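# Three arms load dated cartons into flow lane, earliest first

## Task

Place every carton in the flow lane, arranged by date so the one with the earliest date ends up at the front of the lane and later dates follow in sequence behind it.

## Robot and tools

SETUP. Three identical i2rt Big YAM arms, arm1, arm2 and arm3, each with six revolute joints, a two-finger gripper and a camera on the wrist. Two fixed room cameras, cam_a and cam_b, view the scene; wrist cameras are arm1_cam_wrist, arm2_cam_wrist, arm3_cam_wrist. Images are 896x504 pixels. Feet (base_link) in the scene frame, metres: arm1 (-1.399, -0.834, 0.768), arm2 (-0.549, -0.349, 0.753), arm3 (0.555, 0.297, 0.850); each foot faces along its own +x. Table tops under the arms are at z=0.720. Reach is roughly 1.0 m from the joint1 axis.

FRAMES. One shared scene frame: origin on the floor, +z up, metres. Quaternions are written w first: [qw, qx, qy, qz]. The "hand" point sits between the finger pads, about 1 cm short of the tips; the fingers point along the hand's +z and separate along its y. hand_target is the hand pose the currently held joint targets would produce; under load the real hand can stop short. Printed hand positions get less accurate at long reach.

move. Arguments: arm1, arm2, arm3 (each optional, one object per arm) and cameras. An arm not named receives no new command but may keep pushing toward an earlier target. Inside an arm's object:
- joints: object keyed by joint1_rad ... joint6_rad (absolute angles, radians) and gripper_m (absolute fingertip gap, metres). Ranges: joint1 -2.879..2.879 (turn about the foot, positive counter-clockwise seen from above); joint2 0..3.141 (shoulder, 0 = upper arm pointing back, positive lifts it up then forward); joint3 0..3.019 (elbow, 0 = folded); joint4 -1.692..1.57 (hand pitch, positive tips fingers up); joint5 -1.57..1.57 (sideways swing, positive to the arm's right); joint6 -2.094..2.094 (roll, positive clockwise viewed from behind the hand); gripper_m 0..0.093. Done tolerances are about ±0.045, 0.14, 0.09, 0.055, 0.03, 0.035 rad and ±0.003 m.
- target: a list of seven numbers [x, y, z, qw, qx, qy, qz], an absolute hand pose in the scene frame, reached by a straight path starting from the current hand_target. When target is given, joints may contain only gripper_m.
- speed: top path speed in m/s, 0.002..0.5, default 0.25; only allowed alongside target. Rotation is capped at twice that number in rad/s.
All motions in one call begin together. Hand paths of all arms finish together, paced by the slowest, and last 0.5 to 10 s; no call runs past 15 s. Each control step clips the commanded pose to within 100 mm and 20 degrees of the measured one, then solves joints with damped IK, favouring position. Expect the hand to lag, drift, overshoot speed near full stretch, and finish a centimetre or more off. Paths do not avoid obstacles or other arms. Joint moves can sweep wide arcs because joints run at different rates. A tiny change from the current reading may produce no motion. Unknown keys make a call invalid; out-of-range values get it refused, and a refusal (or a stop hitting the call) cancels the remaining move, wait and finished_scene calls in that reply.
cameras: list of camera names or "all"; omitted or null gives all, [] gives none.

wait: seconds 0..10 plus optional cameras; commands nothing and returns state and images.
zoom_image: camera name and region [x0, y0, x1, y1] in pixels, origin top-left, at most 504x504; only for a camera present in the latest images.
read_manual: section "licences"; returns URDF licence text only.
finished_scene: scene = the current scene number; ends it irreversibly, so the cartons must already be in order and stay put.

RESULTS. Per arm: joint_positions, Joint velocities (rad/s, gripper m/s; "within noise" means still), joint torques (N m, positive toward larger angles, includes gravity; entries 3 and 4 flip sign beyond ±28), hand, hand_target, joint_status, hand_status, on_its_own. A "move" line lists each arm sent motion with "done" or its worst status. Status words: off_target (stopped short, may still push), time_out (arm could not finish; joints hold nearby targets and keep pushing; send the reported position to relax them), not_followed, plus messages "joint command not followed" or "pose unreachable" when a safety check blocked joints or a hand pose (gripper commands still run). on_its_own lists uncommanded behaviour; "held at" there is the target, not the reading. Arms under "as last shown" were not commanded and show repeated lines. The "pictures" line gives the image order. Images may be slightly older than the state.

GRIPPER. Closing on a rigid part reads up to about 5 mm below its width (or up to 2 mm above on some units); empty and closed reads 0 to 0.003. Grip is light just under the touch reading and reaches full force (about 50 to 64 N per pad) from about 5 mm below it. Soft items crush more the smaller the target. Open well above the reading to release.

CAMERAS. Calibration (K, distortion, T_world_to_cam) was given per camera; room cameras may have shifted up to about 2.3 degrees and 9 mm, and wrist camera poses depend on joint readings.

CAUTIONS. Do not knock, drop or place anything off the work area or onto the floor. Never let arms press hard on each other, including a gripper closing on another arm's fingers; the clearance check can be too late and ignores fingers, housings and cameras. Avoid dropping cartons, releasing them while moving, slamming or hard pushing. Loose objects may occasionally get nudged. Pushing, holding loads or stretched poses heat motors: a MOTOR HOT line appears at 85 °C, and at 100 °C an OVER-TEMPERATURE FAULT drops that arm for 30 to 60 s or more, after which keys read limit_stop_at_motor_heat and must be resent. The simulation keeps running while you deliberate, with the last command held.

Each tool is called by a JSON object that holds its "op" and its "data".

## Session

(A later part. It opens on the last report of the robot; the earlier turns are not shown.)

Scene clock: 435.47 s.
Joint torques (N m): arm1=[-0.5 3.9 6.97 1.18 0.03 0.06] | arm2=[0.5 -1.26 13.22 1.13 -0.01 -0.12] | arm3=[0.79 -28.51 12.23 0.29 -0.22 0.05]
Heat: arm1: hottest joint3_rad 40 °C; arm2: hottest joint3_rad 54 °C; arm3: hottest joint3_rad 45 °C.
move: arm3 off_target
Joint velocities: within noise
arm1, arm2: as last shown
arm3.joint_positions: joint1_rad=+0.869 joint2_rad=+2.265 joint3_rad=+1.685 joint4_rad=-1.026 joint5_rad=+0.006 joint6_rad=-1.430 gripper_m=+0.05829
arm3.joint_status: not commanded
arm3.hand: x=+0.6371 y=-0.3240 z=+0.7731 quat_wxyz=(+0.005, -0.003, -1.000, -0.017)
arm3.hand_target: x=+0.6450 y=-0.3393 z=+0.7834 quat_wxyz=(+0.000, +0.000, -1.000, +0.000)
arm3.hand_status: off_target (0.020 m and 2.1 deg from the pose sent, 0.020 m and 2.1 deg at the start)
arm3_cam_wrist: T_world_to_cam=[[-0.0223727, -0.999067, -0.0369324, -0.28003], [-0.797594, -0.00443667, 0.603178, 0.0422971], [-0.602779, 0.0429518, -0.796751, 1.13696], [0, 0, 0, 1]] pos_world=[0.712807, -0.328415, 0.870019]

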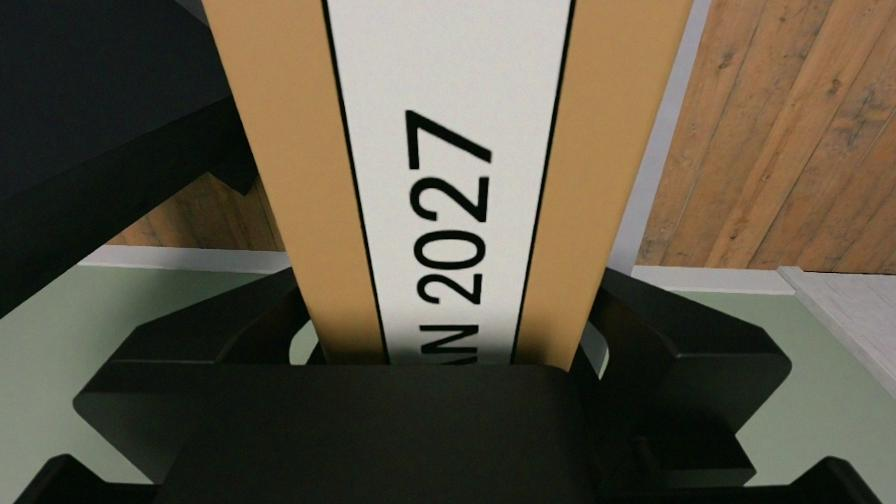

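{"op": "move", "data": {"arm3": {"target": [0.645, -0.350, 0.79, 0, 0, 1, 0], "speed": 0.08}, "cameras": ["arm3_cam_wrist"]}}

Scene clock: 438.13 s.
Joint torques (N m): arm1=[-0.56 3.96 6.98 1.2 0.03 0.07] | arm2=[0.5 -1.32 13.2 1.13 -0.01 -0.12] | arm3=[0.62 -28.69 14.12 -0.2 -0.18 0.03]
Heat: arm1: hottest joint3_rad 40 °C; arm2: hottest joint3_rad 54 °C; arm3: hottest joint3_rad 45 °C.
move: arm3 off_target
Joint velocities: within noise
arm1, arm2: as last shown
arm3.joint_positions: joint1_rad=+0.869 joint2_rad=+2.271 joint3_rad=+1.710 joint4_rad=-1.046 joint5_rad=+0.006 joint6_rad=-1.430 gripper_m=+0.05829
arm3.joint_status: not commanded
arm3.hand: x=+0.6380 y=-0.3293 z=+0.7773 quat_wxyz=(+0.004, -0.003, -1.000, -0.018)
arm3.hand_target: x=+0.6450 y=-0.3490 z=+0.7906 quat_wxyz=(+0.000, +0.000, -1.000, +0.000)
arm3.hand_status: off_target (0.025 m and 2.1 deg from the pose sent, 0.032 m and 2.1 deg at the start)
arm3_cam_wrist: T_world_to_cam=[[-0.0223587, -0.999035, -0.037807, -0.284385], [-0.79799, -0.00494717, 0.60265, 0.0408132], [-0.602255, 0.0436441, -0.79711, 1.14121], [0, 0, 0, 1]] pos_world=[0.713507, -0.333716, 0.874318]

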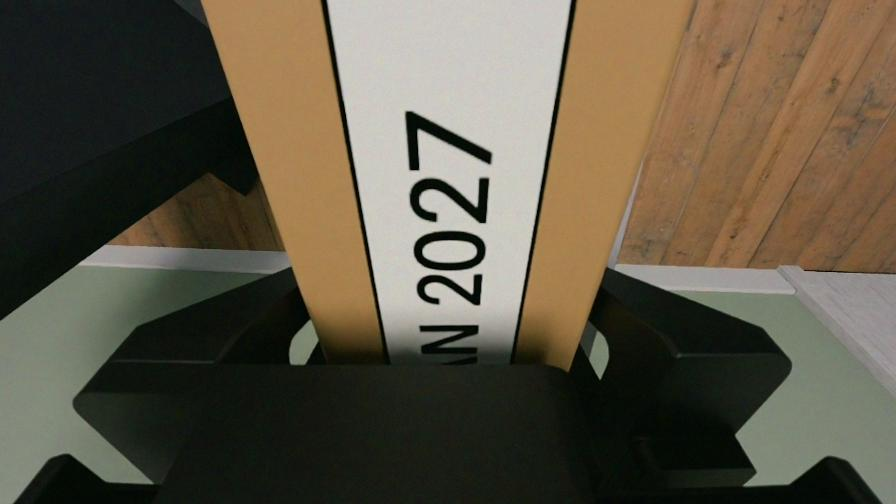

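{"op": "move", "data": {"arm3": {"target": [0.645, -0.337, 0.762, 0, 0, 1, 0], "speed": 0.08}, "cameras": ["arm3_cam_wrist"]}}

Scene clock: 441.33 s.
Joint torques (N m): arm1=[-0.56 3.96 6.97 1.2 0.03 0.06] | arm2=[0.5 -1.32 13.2 1.13 -0.01 -0.12] | arm3=[0.85 -27.58 9.06 1.06 -0.26 0.01]
Heat: arm1: hottest joint3_rad 40 °C; arm2: hottest joint3_rad 54 °C; arm3: hottest joint3_rad 45 °C.
move: arm3 off_target
Joint velocities: within noise
arm1, arm2: as last shown
arm3.joint_positions: joint1_rad=+0.869 joint2_rad=+2.278 joint3_rad=+1.704 joint4_rad=-1.004 joint5_rad=+0.008 joint6_rad=-1.423 gripper_m=+0.05830
arm3.joint_status: not commanded
arm3.hand: x=+0.6384 y=-0.3354 z=+0.7713 quat_wxyz=(+0.003, -0.007, -1.000, -0.003)
arm3.hand_target: x=+0.6450 y=-0.3367 z=+0.7621 quat_wxyz=(+0.000, +0.000, -1.000, +0.000)
arm3.hand_status: off_target (0.012 m and 0.9 deg from the pose sent, 0.018 m and 2.1 deg at the start)
arm3_cam_wrist: T_world_to_cam=[[-0.0292266, -0.999537, -0.00843819, -0.309153], [-0.798862, 0.0182831, 0.601237, 0.054266], [-0.600804, 0.024313, -0.799027, 1.13096], [0, 0, 0, 1]] pos_world=[0.713802, -0.337499, 0.868433]

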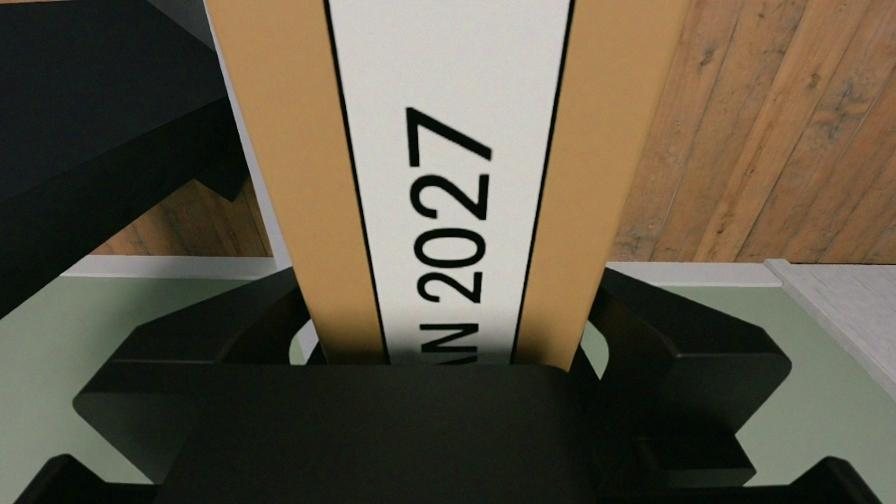

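{"op": "move", "data": {"arm3": {"target": [0.645, -0.340, 0.797, 0, 0, 1, 0], "speed": 0.1}, "cameras": ["arm3_cam_wrist"]}}

Scene clock: 445.73 s.
Joint torques (N m): arm1=[-0.56 3.96 6.97 1.21 0.03 0.06] | arm2=[0.5 -1.38 13.22 1.11 -0.01 -0.12] | arm3=[0.73 -31.44 11.14 -0.29 -0.29 -0.01]
Heat: arm1: hottest joint3_rad 40 °C; arm2: hottest joint3_rad 55 °C; arm3: hottest joint3_rad 45 °C.
move: arm3 off_target
Joint velocities: within noise
arm1, arm2: as last shown
arm3.joint_positions: joint1_rad=+0.869 joint2_rad=+2.275 joint3_rad=+1.704 joint4_rad=-1.034 joint5_rad=+0.009 joint6_rad=-1.424 gripper_m=+0.05830
arm3.joint_status: not commanded
arm3.hand: x=+0.6373 y=-0.3286 z=+0.7731 quat_wxyz=(+0.006, -0.006, -1.000, -0.017)
arm3.hand_target: x=+0.6449 y=-0.3396 z=+0.7970 quat_wxyz=(+0.000, +0.000, -1.000, +0.000)
arm3.hand_status: off_target (0.028 m and 2.1 deg from the pose sent, 0.027 m and 0.9 deg at the start)
arm3_cam_wrist: T_world_to_cam=[[-0.0281181, -0.998964, -0.03579, -0.281776], [-0.796203, 0.000734472, 0.605029, 0.0418321], [-0.604375, 0.0455084, -0.795399, 1.13807], [0, 0, 0, 1]] pos_world=[0.713204, -0.333307, 0.869823]

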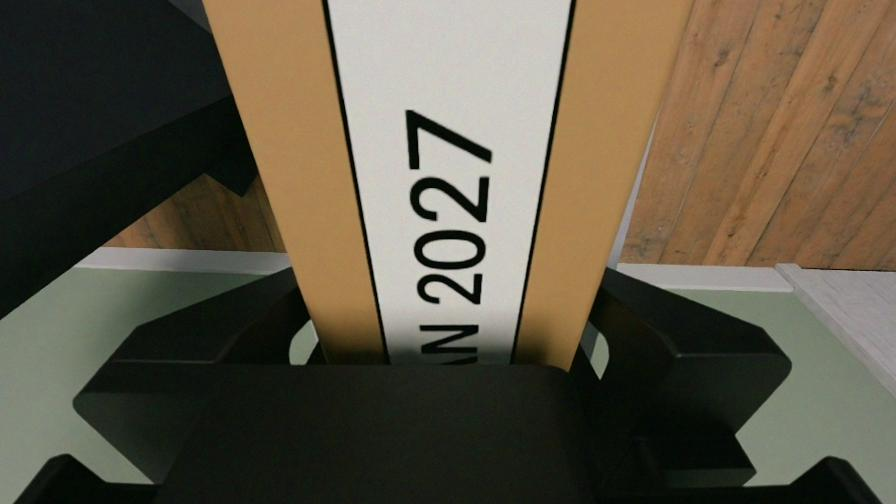

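{"op": "move", "data": {"arm3": {"target": [0.645, -0.330, 0.758, 0, 0, 1, 0], "speed": 0.08}, "cameras": ["arm3_cam_wrist"]}}

Scene clock: 448.60 s.
Joint torques (N m): arm1=[-0.5 4.01 6.98 1.21 0.03 0.07] | arm2=[0.5 -1.32 13.2 1.11 -0.01 -0.12] | arm3=[0.91 -27.34 8.59 1.18 -0.4 -0.07]
Heat: arm1: hottest joint3_rad 40 °C; arm2: hottest joint3_rad 55 °C; arm3: hottest joint3_rad 45 °C.
move: arm3 off_target
Joint velocities: within noise
arm1, arm2: as last shown
arm3.joint_positions: joint1_rad=+0.869 joint2_rad=+2.267 joint3_rad=+1.677 joint4_rad=-0.987 joint5_rad=+0.011 joint6_rad=-1.416 gripper_m=+0.05830
arm3.joint_status: not commanded
arm3.hand: x=+0.6371 y=-0.3298 z=+0.7694 quat_wxyz=(+0.005, -0.010, -1.000, -0.002)
arm3.hand_target: x=+0.6450 y=-0.3298 z=+0.7582 quat_wxyz=(+0.000, +0.000, -1.000, +0.000)
arm3.hand_status: off_target (0.014 m and 1.3 deg from the pose sent, 0.017 m and 2.2 deg at the start)
arm3_cam_wrist: T_world_to_cam=[[-0.0361002, -0.999324, -0.00700672, -0.300262], [-0.796679, 0.0245455, 0.603904, 0.0529031], [-0.603323, 0.0273832, -0.797026, 1.12956], [0, 0, 0, 1]] pos_world=[0.712799, -0.332288, 0.866239]

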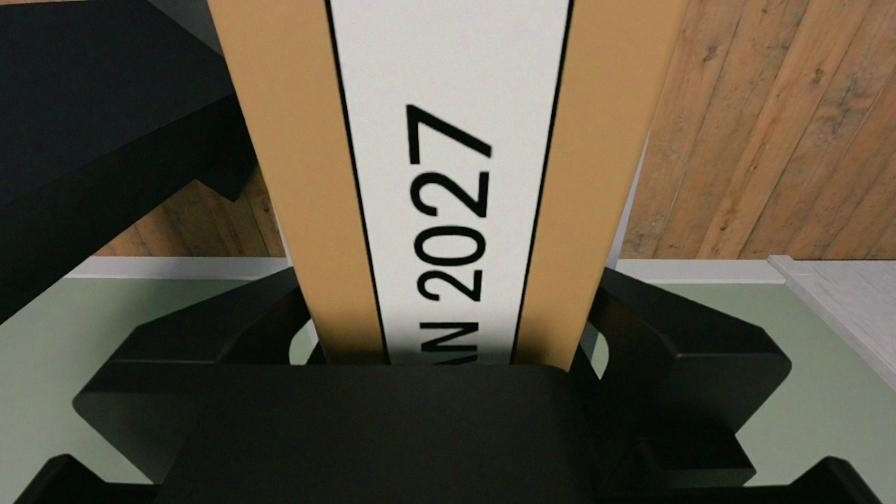

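{"op": "move", "data": {"arm3": {"target": [0.645, -0.328, 0.742, 0, -0.008, 0.99997, 0], "speed": 0.08}, "cameras": ["arm3_cam_wrist", "cam_b"]}}

{"op": "zoom_image", "data": {"camera": "cam_b", "region": [450, 160, 570, 260]}}

Scene clock: 462.70 s.
Joint torques (N m): arm1=[-0.56 4.01 6.95 1.18 0.04 0.07] | arm2=[0.5 -1.32 13.22 1.14 -0.01 -0.12] | arm3=[0.97 -25.7 8.59 1.5 -0.46 -0.21]
Heat: arm1: hottest joint3_rad 40 °C; arm2: hottest joint3_rad 55 °C; arm3: hottest joint2_rad 44 °C.
move: arm3 off_target
Joint velocities: within noise
arm1.joint_positions: joint1_rad=+0.234 joint2_rad=+0.498 joint3_rad=+1.492 joint4_rad=-1.484 joint5_rad=+0.001 joint6_rad=-0.003 gripper_m=+0.09297
arm1.joint_status: not commanded
arm1.hand: x=-1.4364 y=-0.9791 z=+1.3425 quat_wxyz=(-0.314, -0.677, -0.528, +0.405)
arm1.hand_target: x=-1.4376 y=-0.9748 z=+1.3436 quat_wxyz=(-0.312, -0.682, -0.522, +0.407)
arm1.hand_status: not commanded
arm2.joint_positions: joint1_rad=+0.492 joint2_rad=+0.805 joint3_rad=+1.261 joint4_rad=-1.391 joint5_rad=+0.000 joint6_rad=+0.011 gripper_m=+0.09301
arm2.joint_status: not commanded
arm2.hand: x=-0.8496 y=-0.3297 z=+1.1708 quat_wxyz=(+0.000, +0.951, -0.029, -0.308)
arm2.hand_target: x=-0.8473 y=-0.3319 z=+1.1901 quat_wxyz=(-0.001, +0.946, -0.021, -0.325)
arm2.hand_status: not commanded
arm3.joint_positions: joint1_rad=+0.869 joint2_rad=+2.266 joint3_rad=+1.663 joint4_rad=-0.962 joint5_rad=+0.014 joint6_rad=-1.416 gripper_m=+0.05830
arm3.joint_status: not commanded
arm3.hand: x=+0.6369 y=-0.3297 z=+0.7656 quat_wxyz=(+0.005, -0.010, -1.000, +0.004)
arm3.hand_target: x=+0.6446 y=-0.3270 z=+0.7427 quat_wxyz=(+0.000, +0.008, -1.000, +0.000)
arm3.hand_status: off_target (0.025 m and 2.2 deg from the pose sent, 0.029 m and 2.2 deg at the start)
arm3_cam_wrist: T_world_to_cam=[[-0.0361602, -0.999332, 0.00536784, -0.309622], [-0.796308, 0.0320585, 0.604041, 0.0571248], [-0.603809, 0.0175678, -0.796935, 1.12354], [0, 0, 0, 1]] pos_world=[0.712699, -0.330985, 0.862547]

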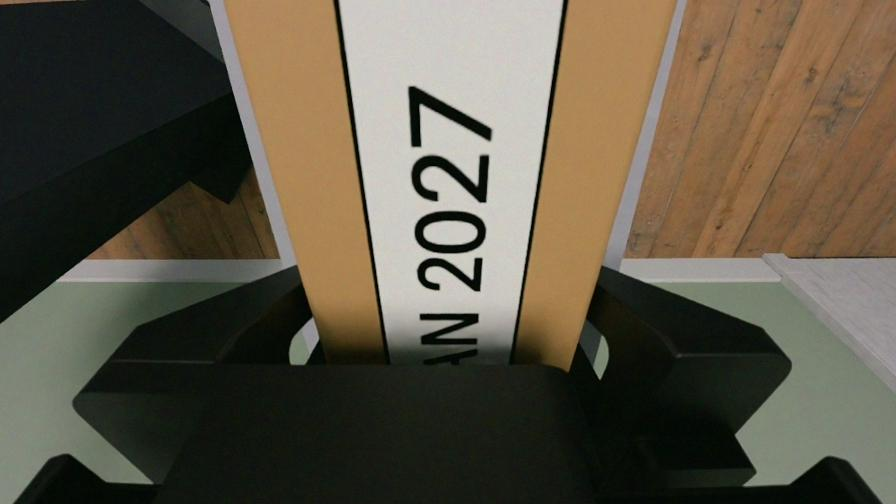

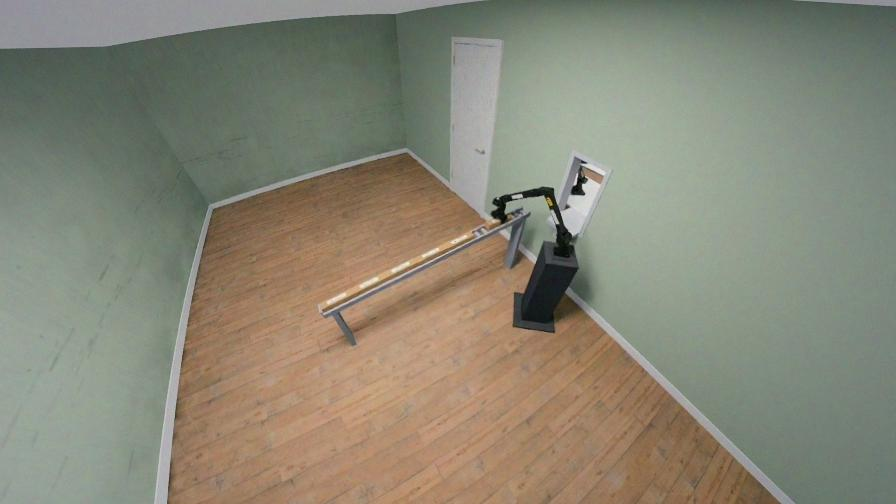

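Scaled by 4.200 (camera's finer frame: 1280x720).

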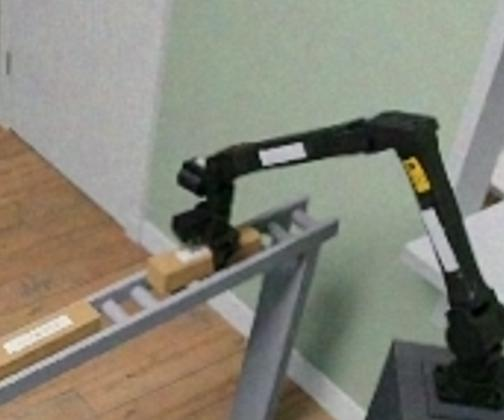

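{"op": "move", "data": {"arm3": {"target": [0.645, -0.323, 0.722, 0, -0.008, 0.99997, 0], "speed": 0.08}, "cameras": ["arm3_cam_wrist"]}}

Scene clock: 465.37 s.
Joint torques (N m): arm1=[-0.56 4.01 6.95 1.2 0.03 0.06] | arm2=[0.56 -1.32 13.22 1.13 -0.01 -0.12] | arm3=[0.38 -23.47 8.21 1.63 -0.47 -0.21]
Heat: arm1: hottest joint3_rad 40 °C; arm2: hottest joint3_rad 55 °C; arm3: hottest joint2_rad 44 °C.
move: arm3 off_target
Joint velocities: within noise
arm1, arm2: as last shown
arm3.joint_positions: joint1_rad=+0.875 joint2_rad=+2.266 joint3_rad=+1.641 joint4_rad=-0.920 joint5_rad=+0.014 joint6_rad=-1.416 gripper_m=+0.05830
arm3.joint_status: not commanded
arm3.hand: x=+0.6408 y=-0.3294 z=+0.7589 quat_wxyz=(+0.004, -0.007, -1.000, +0.014)
arm3.hand_target: x=+0.6445 y=-0.3210 z=+0.7235 quat_wxyz=(+0.000, +0.008, -1.000, +0.000)
arm3.hand_status: off_target (0.038 m and 2.4 deg from the pose sent, 0.045 m and 2.2 deg at the start)
arm3_cam_wrist: T_world_to_cam=[[-0.0300832, -0.999226, 0.0253506, -0.328188], [-0.798225, 0.0392812, 0.601077, 0.070111], [-0.601607, -0.00215318, -0.798789, 1.11403], [0, 0, 0, 1]] pos_world=[0.716302, -0.328289, 0.856055]

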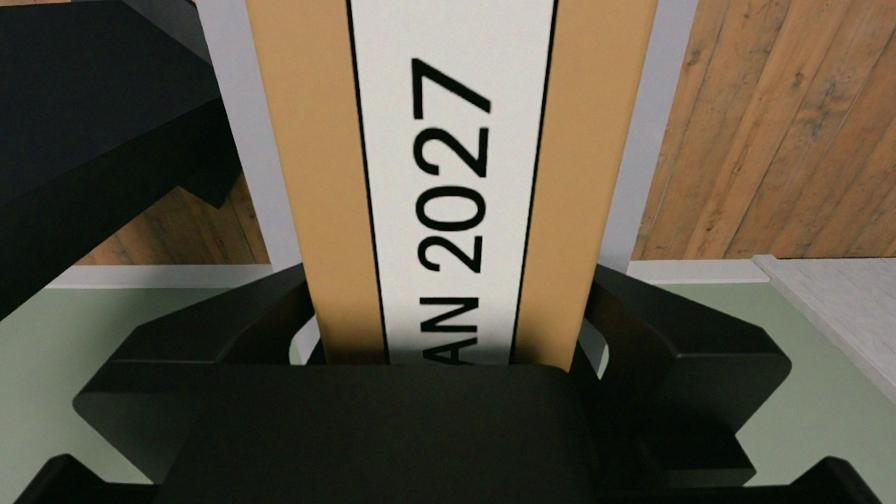

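{"op": "move", "data": {"arm3": {"target": [0.643, -0.328, 0.752, 0, -0.008, 0.99997, 0], "speed": 0.08}, "cameras": ["arm3_cam_wrist"]}}

Scene clock: 469.20 s.
Joint torques (N m): arm1=[-0.5 4.01 6.97 1.2 0.03 0.06] | arm2=[0.56 -1.32 13.22 1.11 -0.01 -0.11] | arm3=[0.26 -26.29 10.67 -0.21 -0.46 -0.03]
Heat: arm1: hottest joint3_rad 40 °C; arm2: hottest joint3_rad 55 °C; arm3: hottest joint2_rad 43 °C.
move: arm3 done
Joint velocities: within noise
arm1, arm2: as last shown
arm3.joint_positions: joint1_rad=+0.875 joint2_rad=+2.265 joint3_rad=+1.641 joint4_rad=-0.931 joint5_rad=+0.014 joint6_rad=-1.438 gripper_m=+0.05830
arm3.joint_status: not commanded
arm3.hand: x=+0.6404 y=-0.3268 z=+0.7593 quat_wxyz=(+0.005, +0.004, -1.000, +0.009)
arm3.hand_target: x=+0.6428 y=-0.3278 z=+0.7520 quat_wxyz=(+0.000, +0.008, -1.000, +0.000)
arm3.hand_status: done (0.008 m and 1.2 deg from the pose sent, 0.007 m and 2.4 deg at the start)
arm3_cam_wrist: T_world_to_cam=[[-0.00832047, -0.999859, 0.014589, -0.331612], [-0.797622, 0.0154354, 0.60296, 0.0599232], [-0.6031, -0.00661961, -0.797638, 1.11272], [0, 0, 0, 1]] pos_world=[0.716116, -0.325124, 0.856251]

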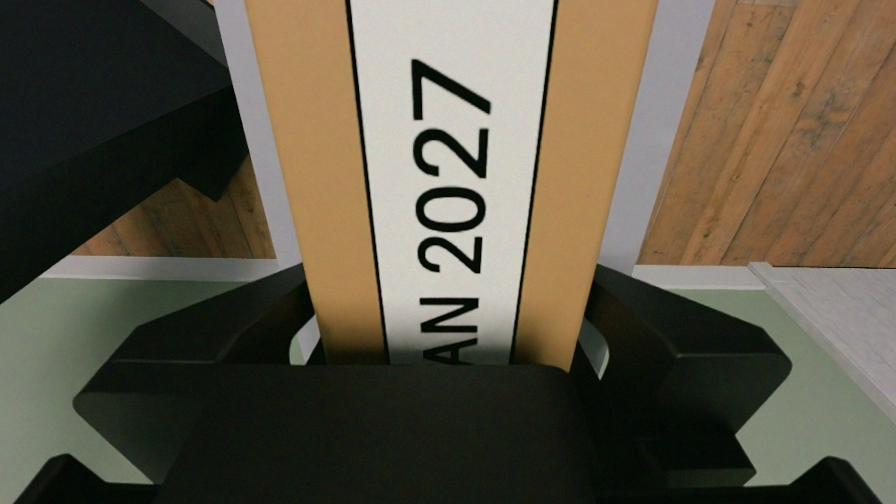

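{"op": "move", "data": {"arm3": {"joints": {"gripper_m": 0.075}}, "cameras": ["arm3_cam_wrist"]}}

{"op": "wait", "data": {"seconds": 1, "cameras": ["arm3_cam_wrist", "cam_b"]}}

Scene clock: 471.57 s.
Joint torques (N m): arm1=[-0.62 3.96 6.97 1.2 0.03 0.07] | arm2=[0.56 -1.32 13.22 1.14 -0.01 -0.12] | arm3=[0.21 -26.64 10.36 -0.1 -0.15 -0.02]
Heat: arm1: hottest joint3_rad 40 °C; arm2: hottest joint3_rad 55 °C; arm3: hottest joint3_rad 44 °C.
move: arm3 done
Joint velocities: within noise
arm1, arm2: as last shown
arm3.joint_positions: joint1_rad=+0.875 joint2_rad=+2.265 joint3_rad=+1.645 joint4_rad=-0.932 joint5_rad=+0.005 joint6_rad=-1.439 gripper_m=+0.07424
arm3.joint_status: all done
arm3.hand: x=+0.6421 y=-0.3281 z=+0.7603 quat_wxyz=(+0.000, +0.004, -1.000, +0.009)
arm3.hand_target: x=+0.6428 y=-0.3278 z=+0.7521 quat_wxyz=(+0.000, +0.008, -1.000, +0.000)
arm3.hand_status: not commanded
arm3_cam_wrist: T_world_to_cam=[[-0.00681465, -0.99985, 0.0159205, -0.334851], [-0.80305, 0.014959, 0.595724, 0.0695012], [-0.595873, -0.00872529, -0.803031, 1.1133], [0, 0, 0, 1]] pos_world=[0.716914, -0.326126, 0.857939]

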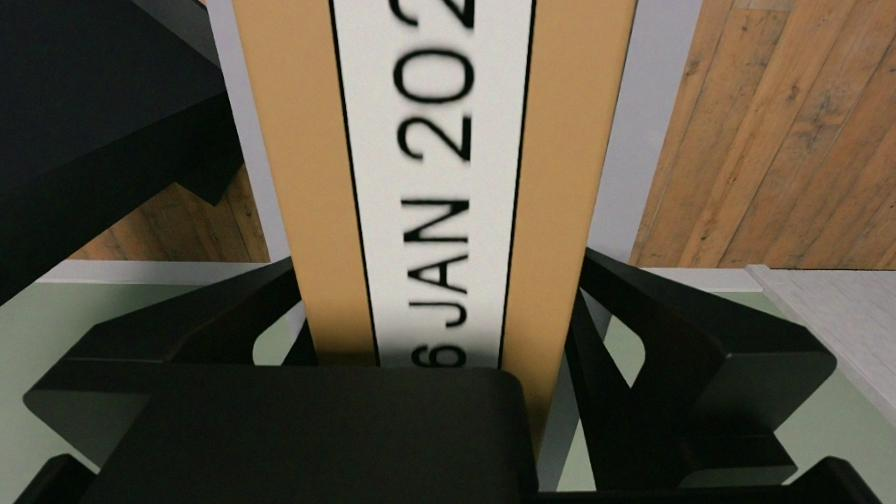

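Scene clock: 472.57 s.
Joint torques (N m): arm1=[-0.56 3.96 6.99 1.2 0.03 0.06] | arm2=[0.5 -1.32 13.2 1.11 -0.01 -0.12] | arm3=[0.09 -26.58 10.37 -0.18 -0.15 0]
Heat: arm1: hottest joint3_rad 40 °C; arm2: hottest joint3_rad 55 °C; arm3: hottest joint3_rad 44 °C.
Joint velocities: within noise
arm1.joint_positions: joint1_rad=+0.234 joint2_rad=+0.498 joint3_rad=+1.492 joint4_rad=-1.484 joint5_rad=+0.001 joint6_rad=-0.003 gripper_m=+0.09297
arm1.joint_status: not commanded
arm1.hand: x=-1.4364 y=-0.9791 z=+1.3425 quat_wxyz=(-0.314, -0.677, -0.528, +0.405)
arm1.hand_target: x=-1.4376 y=-0.9748 z=+1.3436 quat_wxyz=(-0.312, -0.682, -0.522, +0.407)
arm1.hand_status: not commanded
arm2.joint_positions: joint1_rad=+0.492 joint2_rad=+0.805 joint3_rad=+1.261 joint4_rad=-1.391 joint5_rad=+0.000 joint6_rad=+0.011 gripper_m=+0.09301
arm2.joint_status: not commanded
arm2.hand: x=-0.8496 y=-0.3297 z=+1.1708 quat_wxyz=(+0.000, +0.951, -0.029, -0.308)
arm2.hand_target: x=-0.8473 y=-0.3319 z=+1.1901 quat_wxyz=(-0.001, +0.946, -0.021, -0.325)
arm2.hand_status: not commanded
arm3.joint_positions: joint1_rad=+0.875 joint2_rad=+2.265 joint3_rad=+1.645 joint4_rad=-0.932 joint5_rad=+0.005 joint6_rad=-1.439 gripper_m=+0.07426
arm3.joint_status: all done
arm3.hand: x=+0.6421 y=-0.3281 z=+0.7603 quat_wxyz=(+0.000, +0.004, -1.000, +0.009)
arm3.hand_target: x=+0.6428 y=-0.3278 z=+0.7521 quat_wxyz=(+0.000, +0.008, -1.000, +0.000)
arm3.hand_status: not commanded
wait: 1.00 s; at rest by 0.27 s
arm3_cam_wrist: T_world_to_cam=[[-0.00681465, -0.99985, 0.0159205, -0.334851], [-0.80305, 0.014959, 0.595724, 0.0695012], [-0.595873, -0.00872529, -0.803031, 1.1133], [0, 0, 0, 1]] pos_world=[0.716914, -0.326126, 0.857939]

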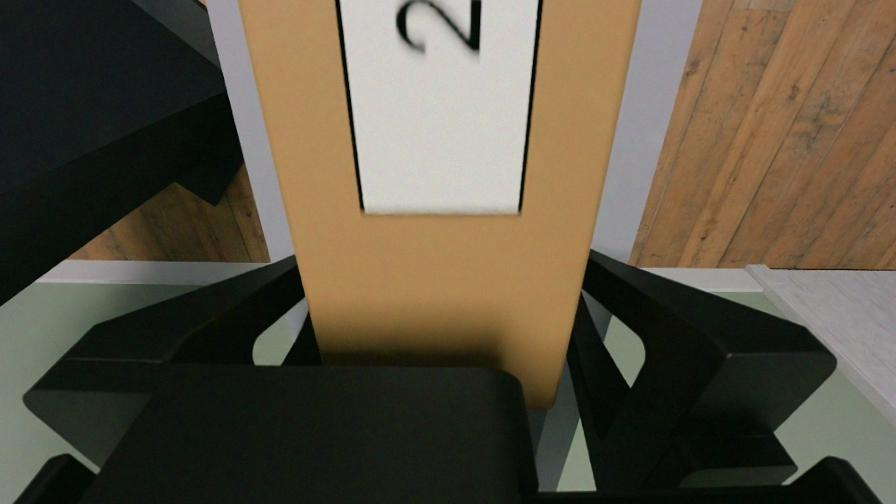

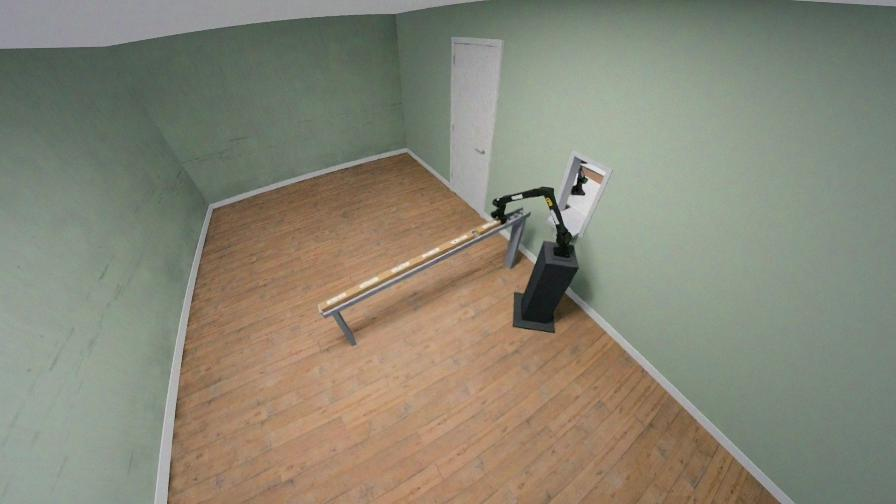

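{"op": "move", "data": {"arm3": {"target": [0.64, -0.332, 0.92, 0, -0.004, 1, 0], "speed": 0.2}, "cameras": ["arm3_cam_wrist", "cam_b"]}}

{"op": "zoom_image", "data": {"camera": "cam_b", "region": [300, 180, 560, 340]}}

Scene clock: 478.20 s.
Joint torques (N m): arm1=[-0.5 4.01 6.98 1.2 0.03 0.06] | arm2=[0.5 -1.32 13.2 1.11 -0.01 -0.12] | arm3=[0.03 -26.58 13.82 -0.08 -0.11 0.03]
Heat: arm1: hottest joint3_rad 40 °C; arm2: hottest joint3_rad 56 °C; arm3: hottest joint3_rad 44 °C.
move: arm3 off_target
Joint velocities: within noise
arm1, arm2: as last shown
arm3.joint_positions: joint1_rad=+0.875 joint2_rad=+2.081 joint3_rad=+1.761 joint4_rad=-1.270 joint5_rad=+0.004 joint6_rad=-1.439 gripper_m=+0.07494
arm3.joint_status: not commanded
arm3.hand: x=+0.6408 y=-0.3204 z=+0.9121 quat_wxyz=(+0.002, +0.005, -1.000, -0.009)
arm3.hand_target: x=+0.6398 y=-0.3316 z=+0.9201 quat_wxyz=(+0.000, +0.004, -1.000, +0.000)
arm3.hand_status: off_target (0.014 m and 1.1 deg from the pose sent, 0.160 m and 1.1 deg at the start)
arm3_cam_wrist: T_world_to_cam=[[-0.0063409, -0.999764, -0.0207661, -0.296458], [-0.800379, -0.00737487, 0.599449, -0.0343889], [-0.599461, 0.0204218, -0.800143, 1.24348], [0, 0, 0, 1]] pos_world=[0.716016, -0.322036, 1.00942]

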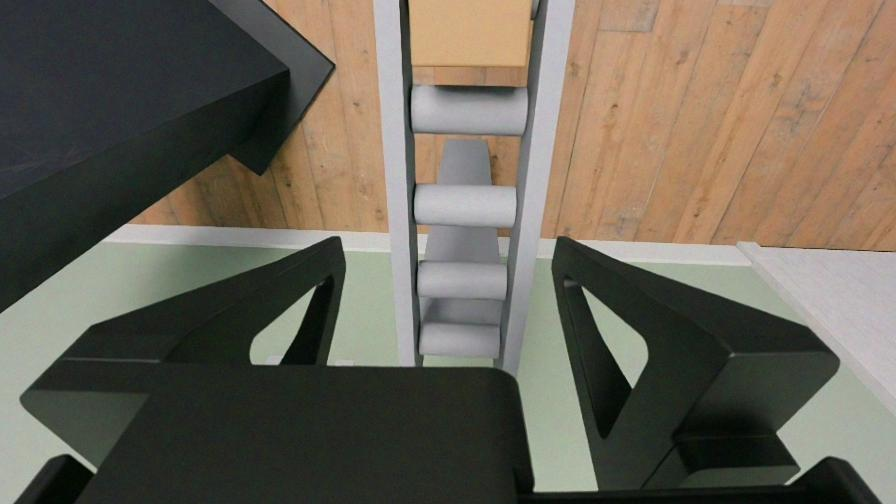

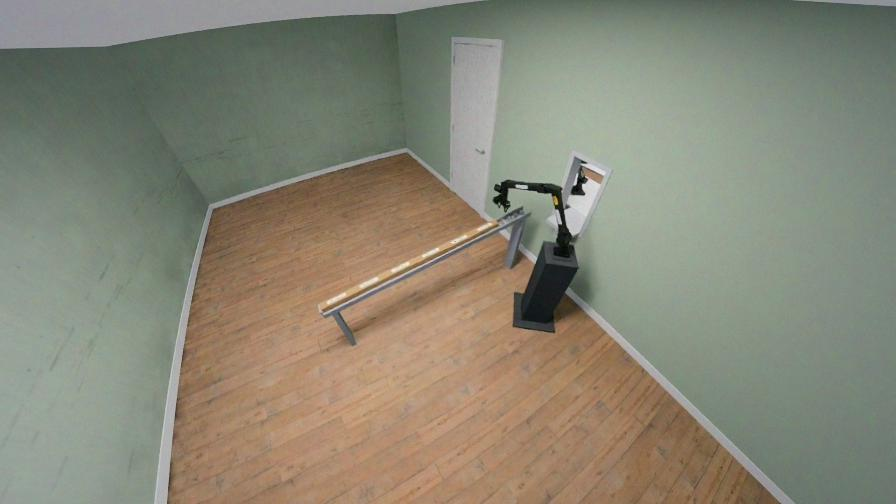

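Scaled by 1.938 (camera's finer frame: 1280x720).

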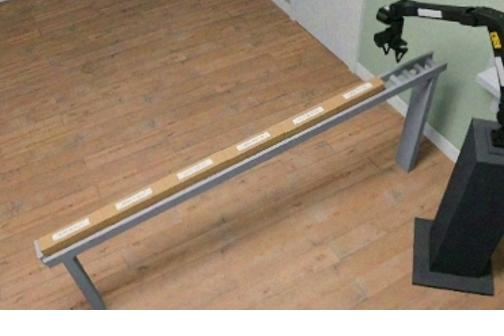

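{"op": "finished_scene", "data": {"scene": 2}}

The scene is finished: the task was done.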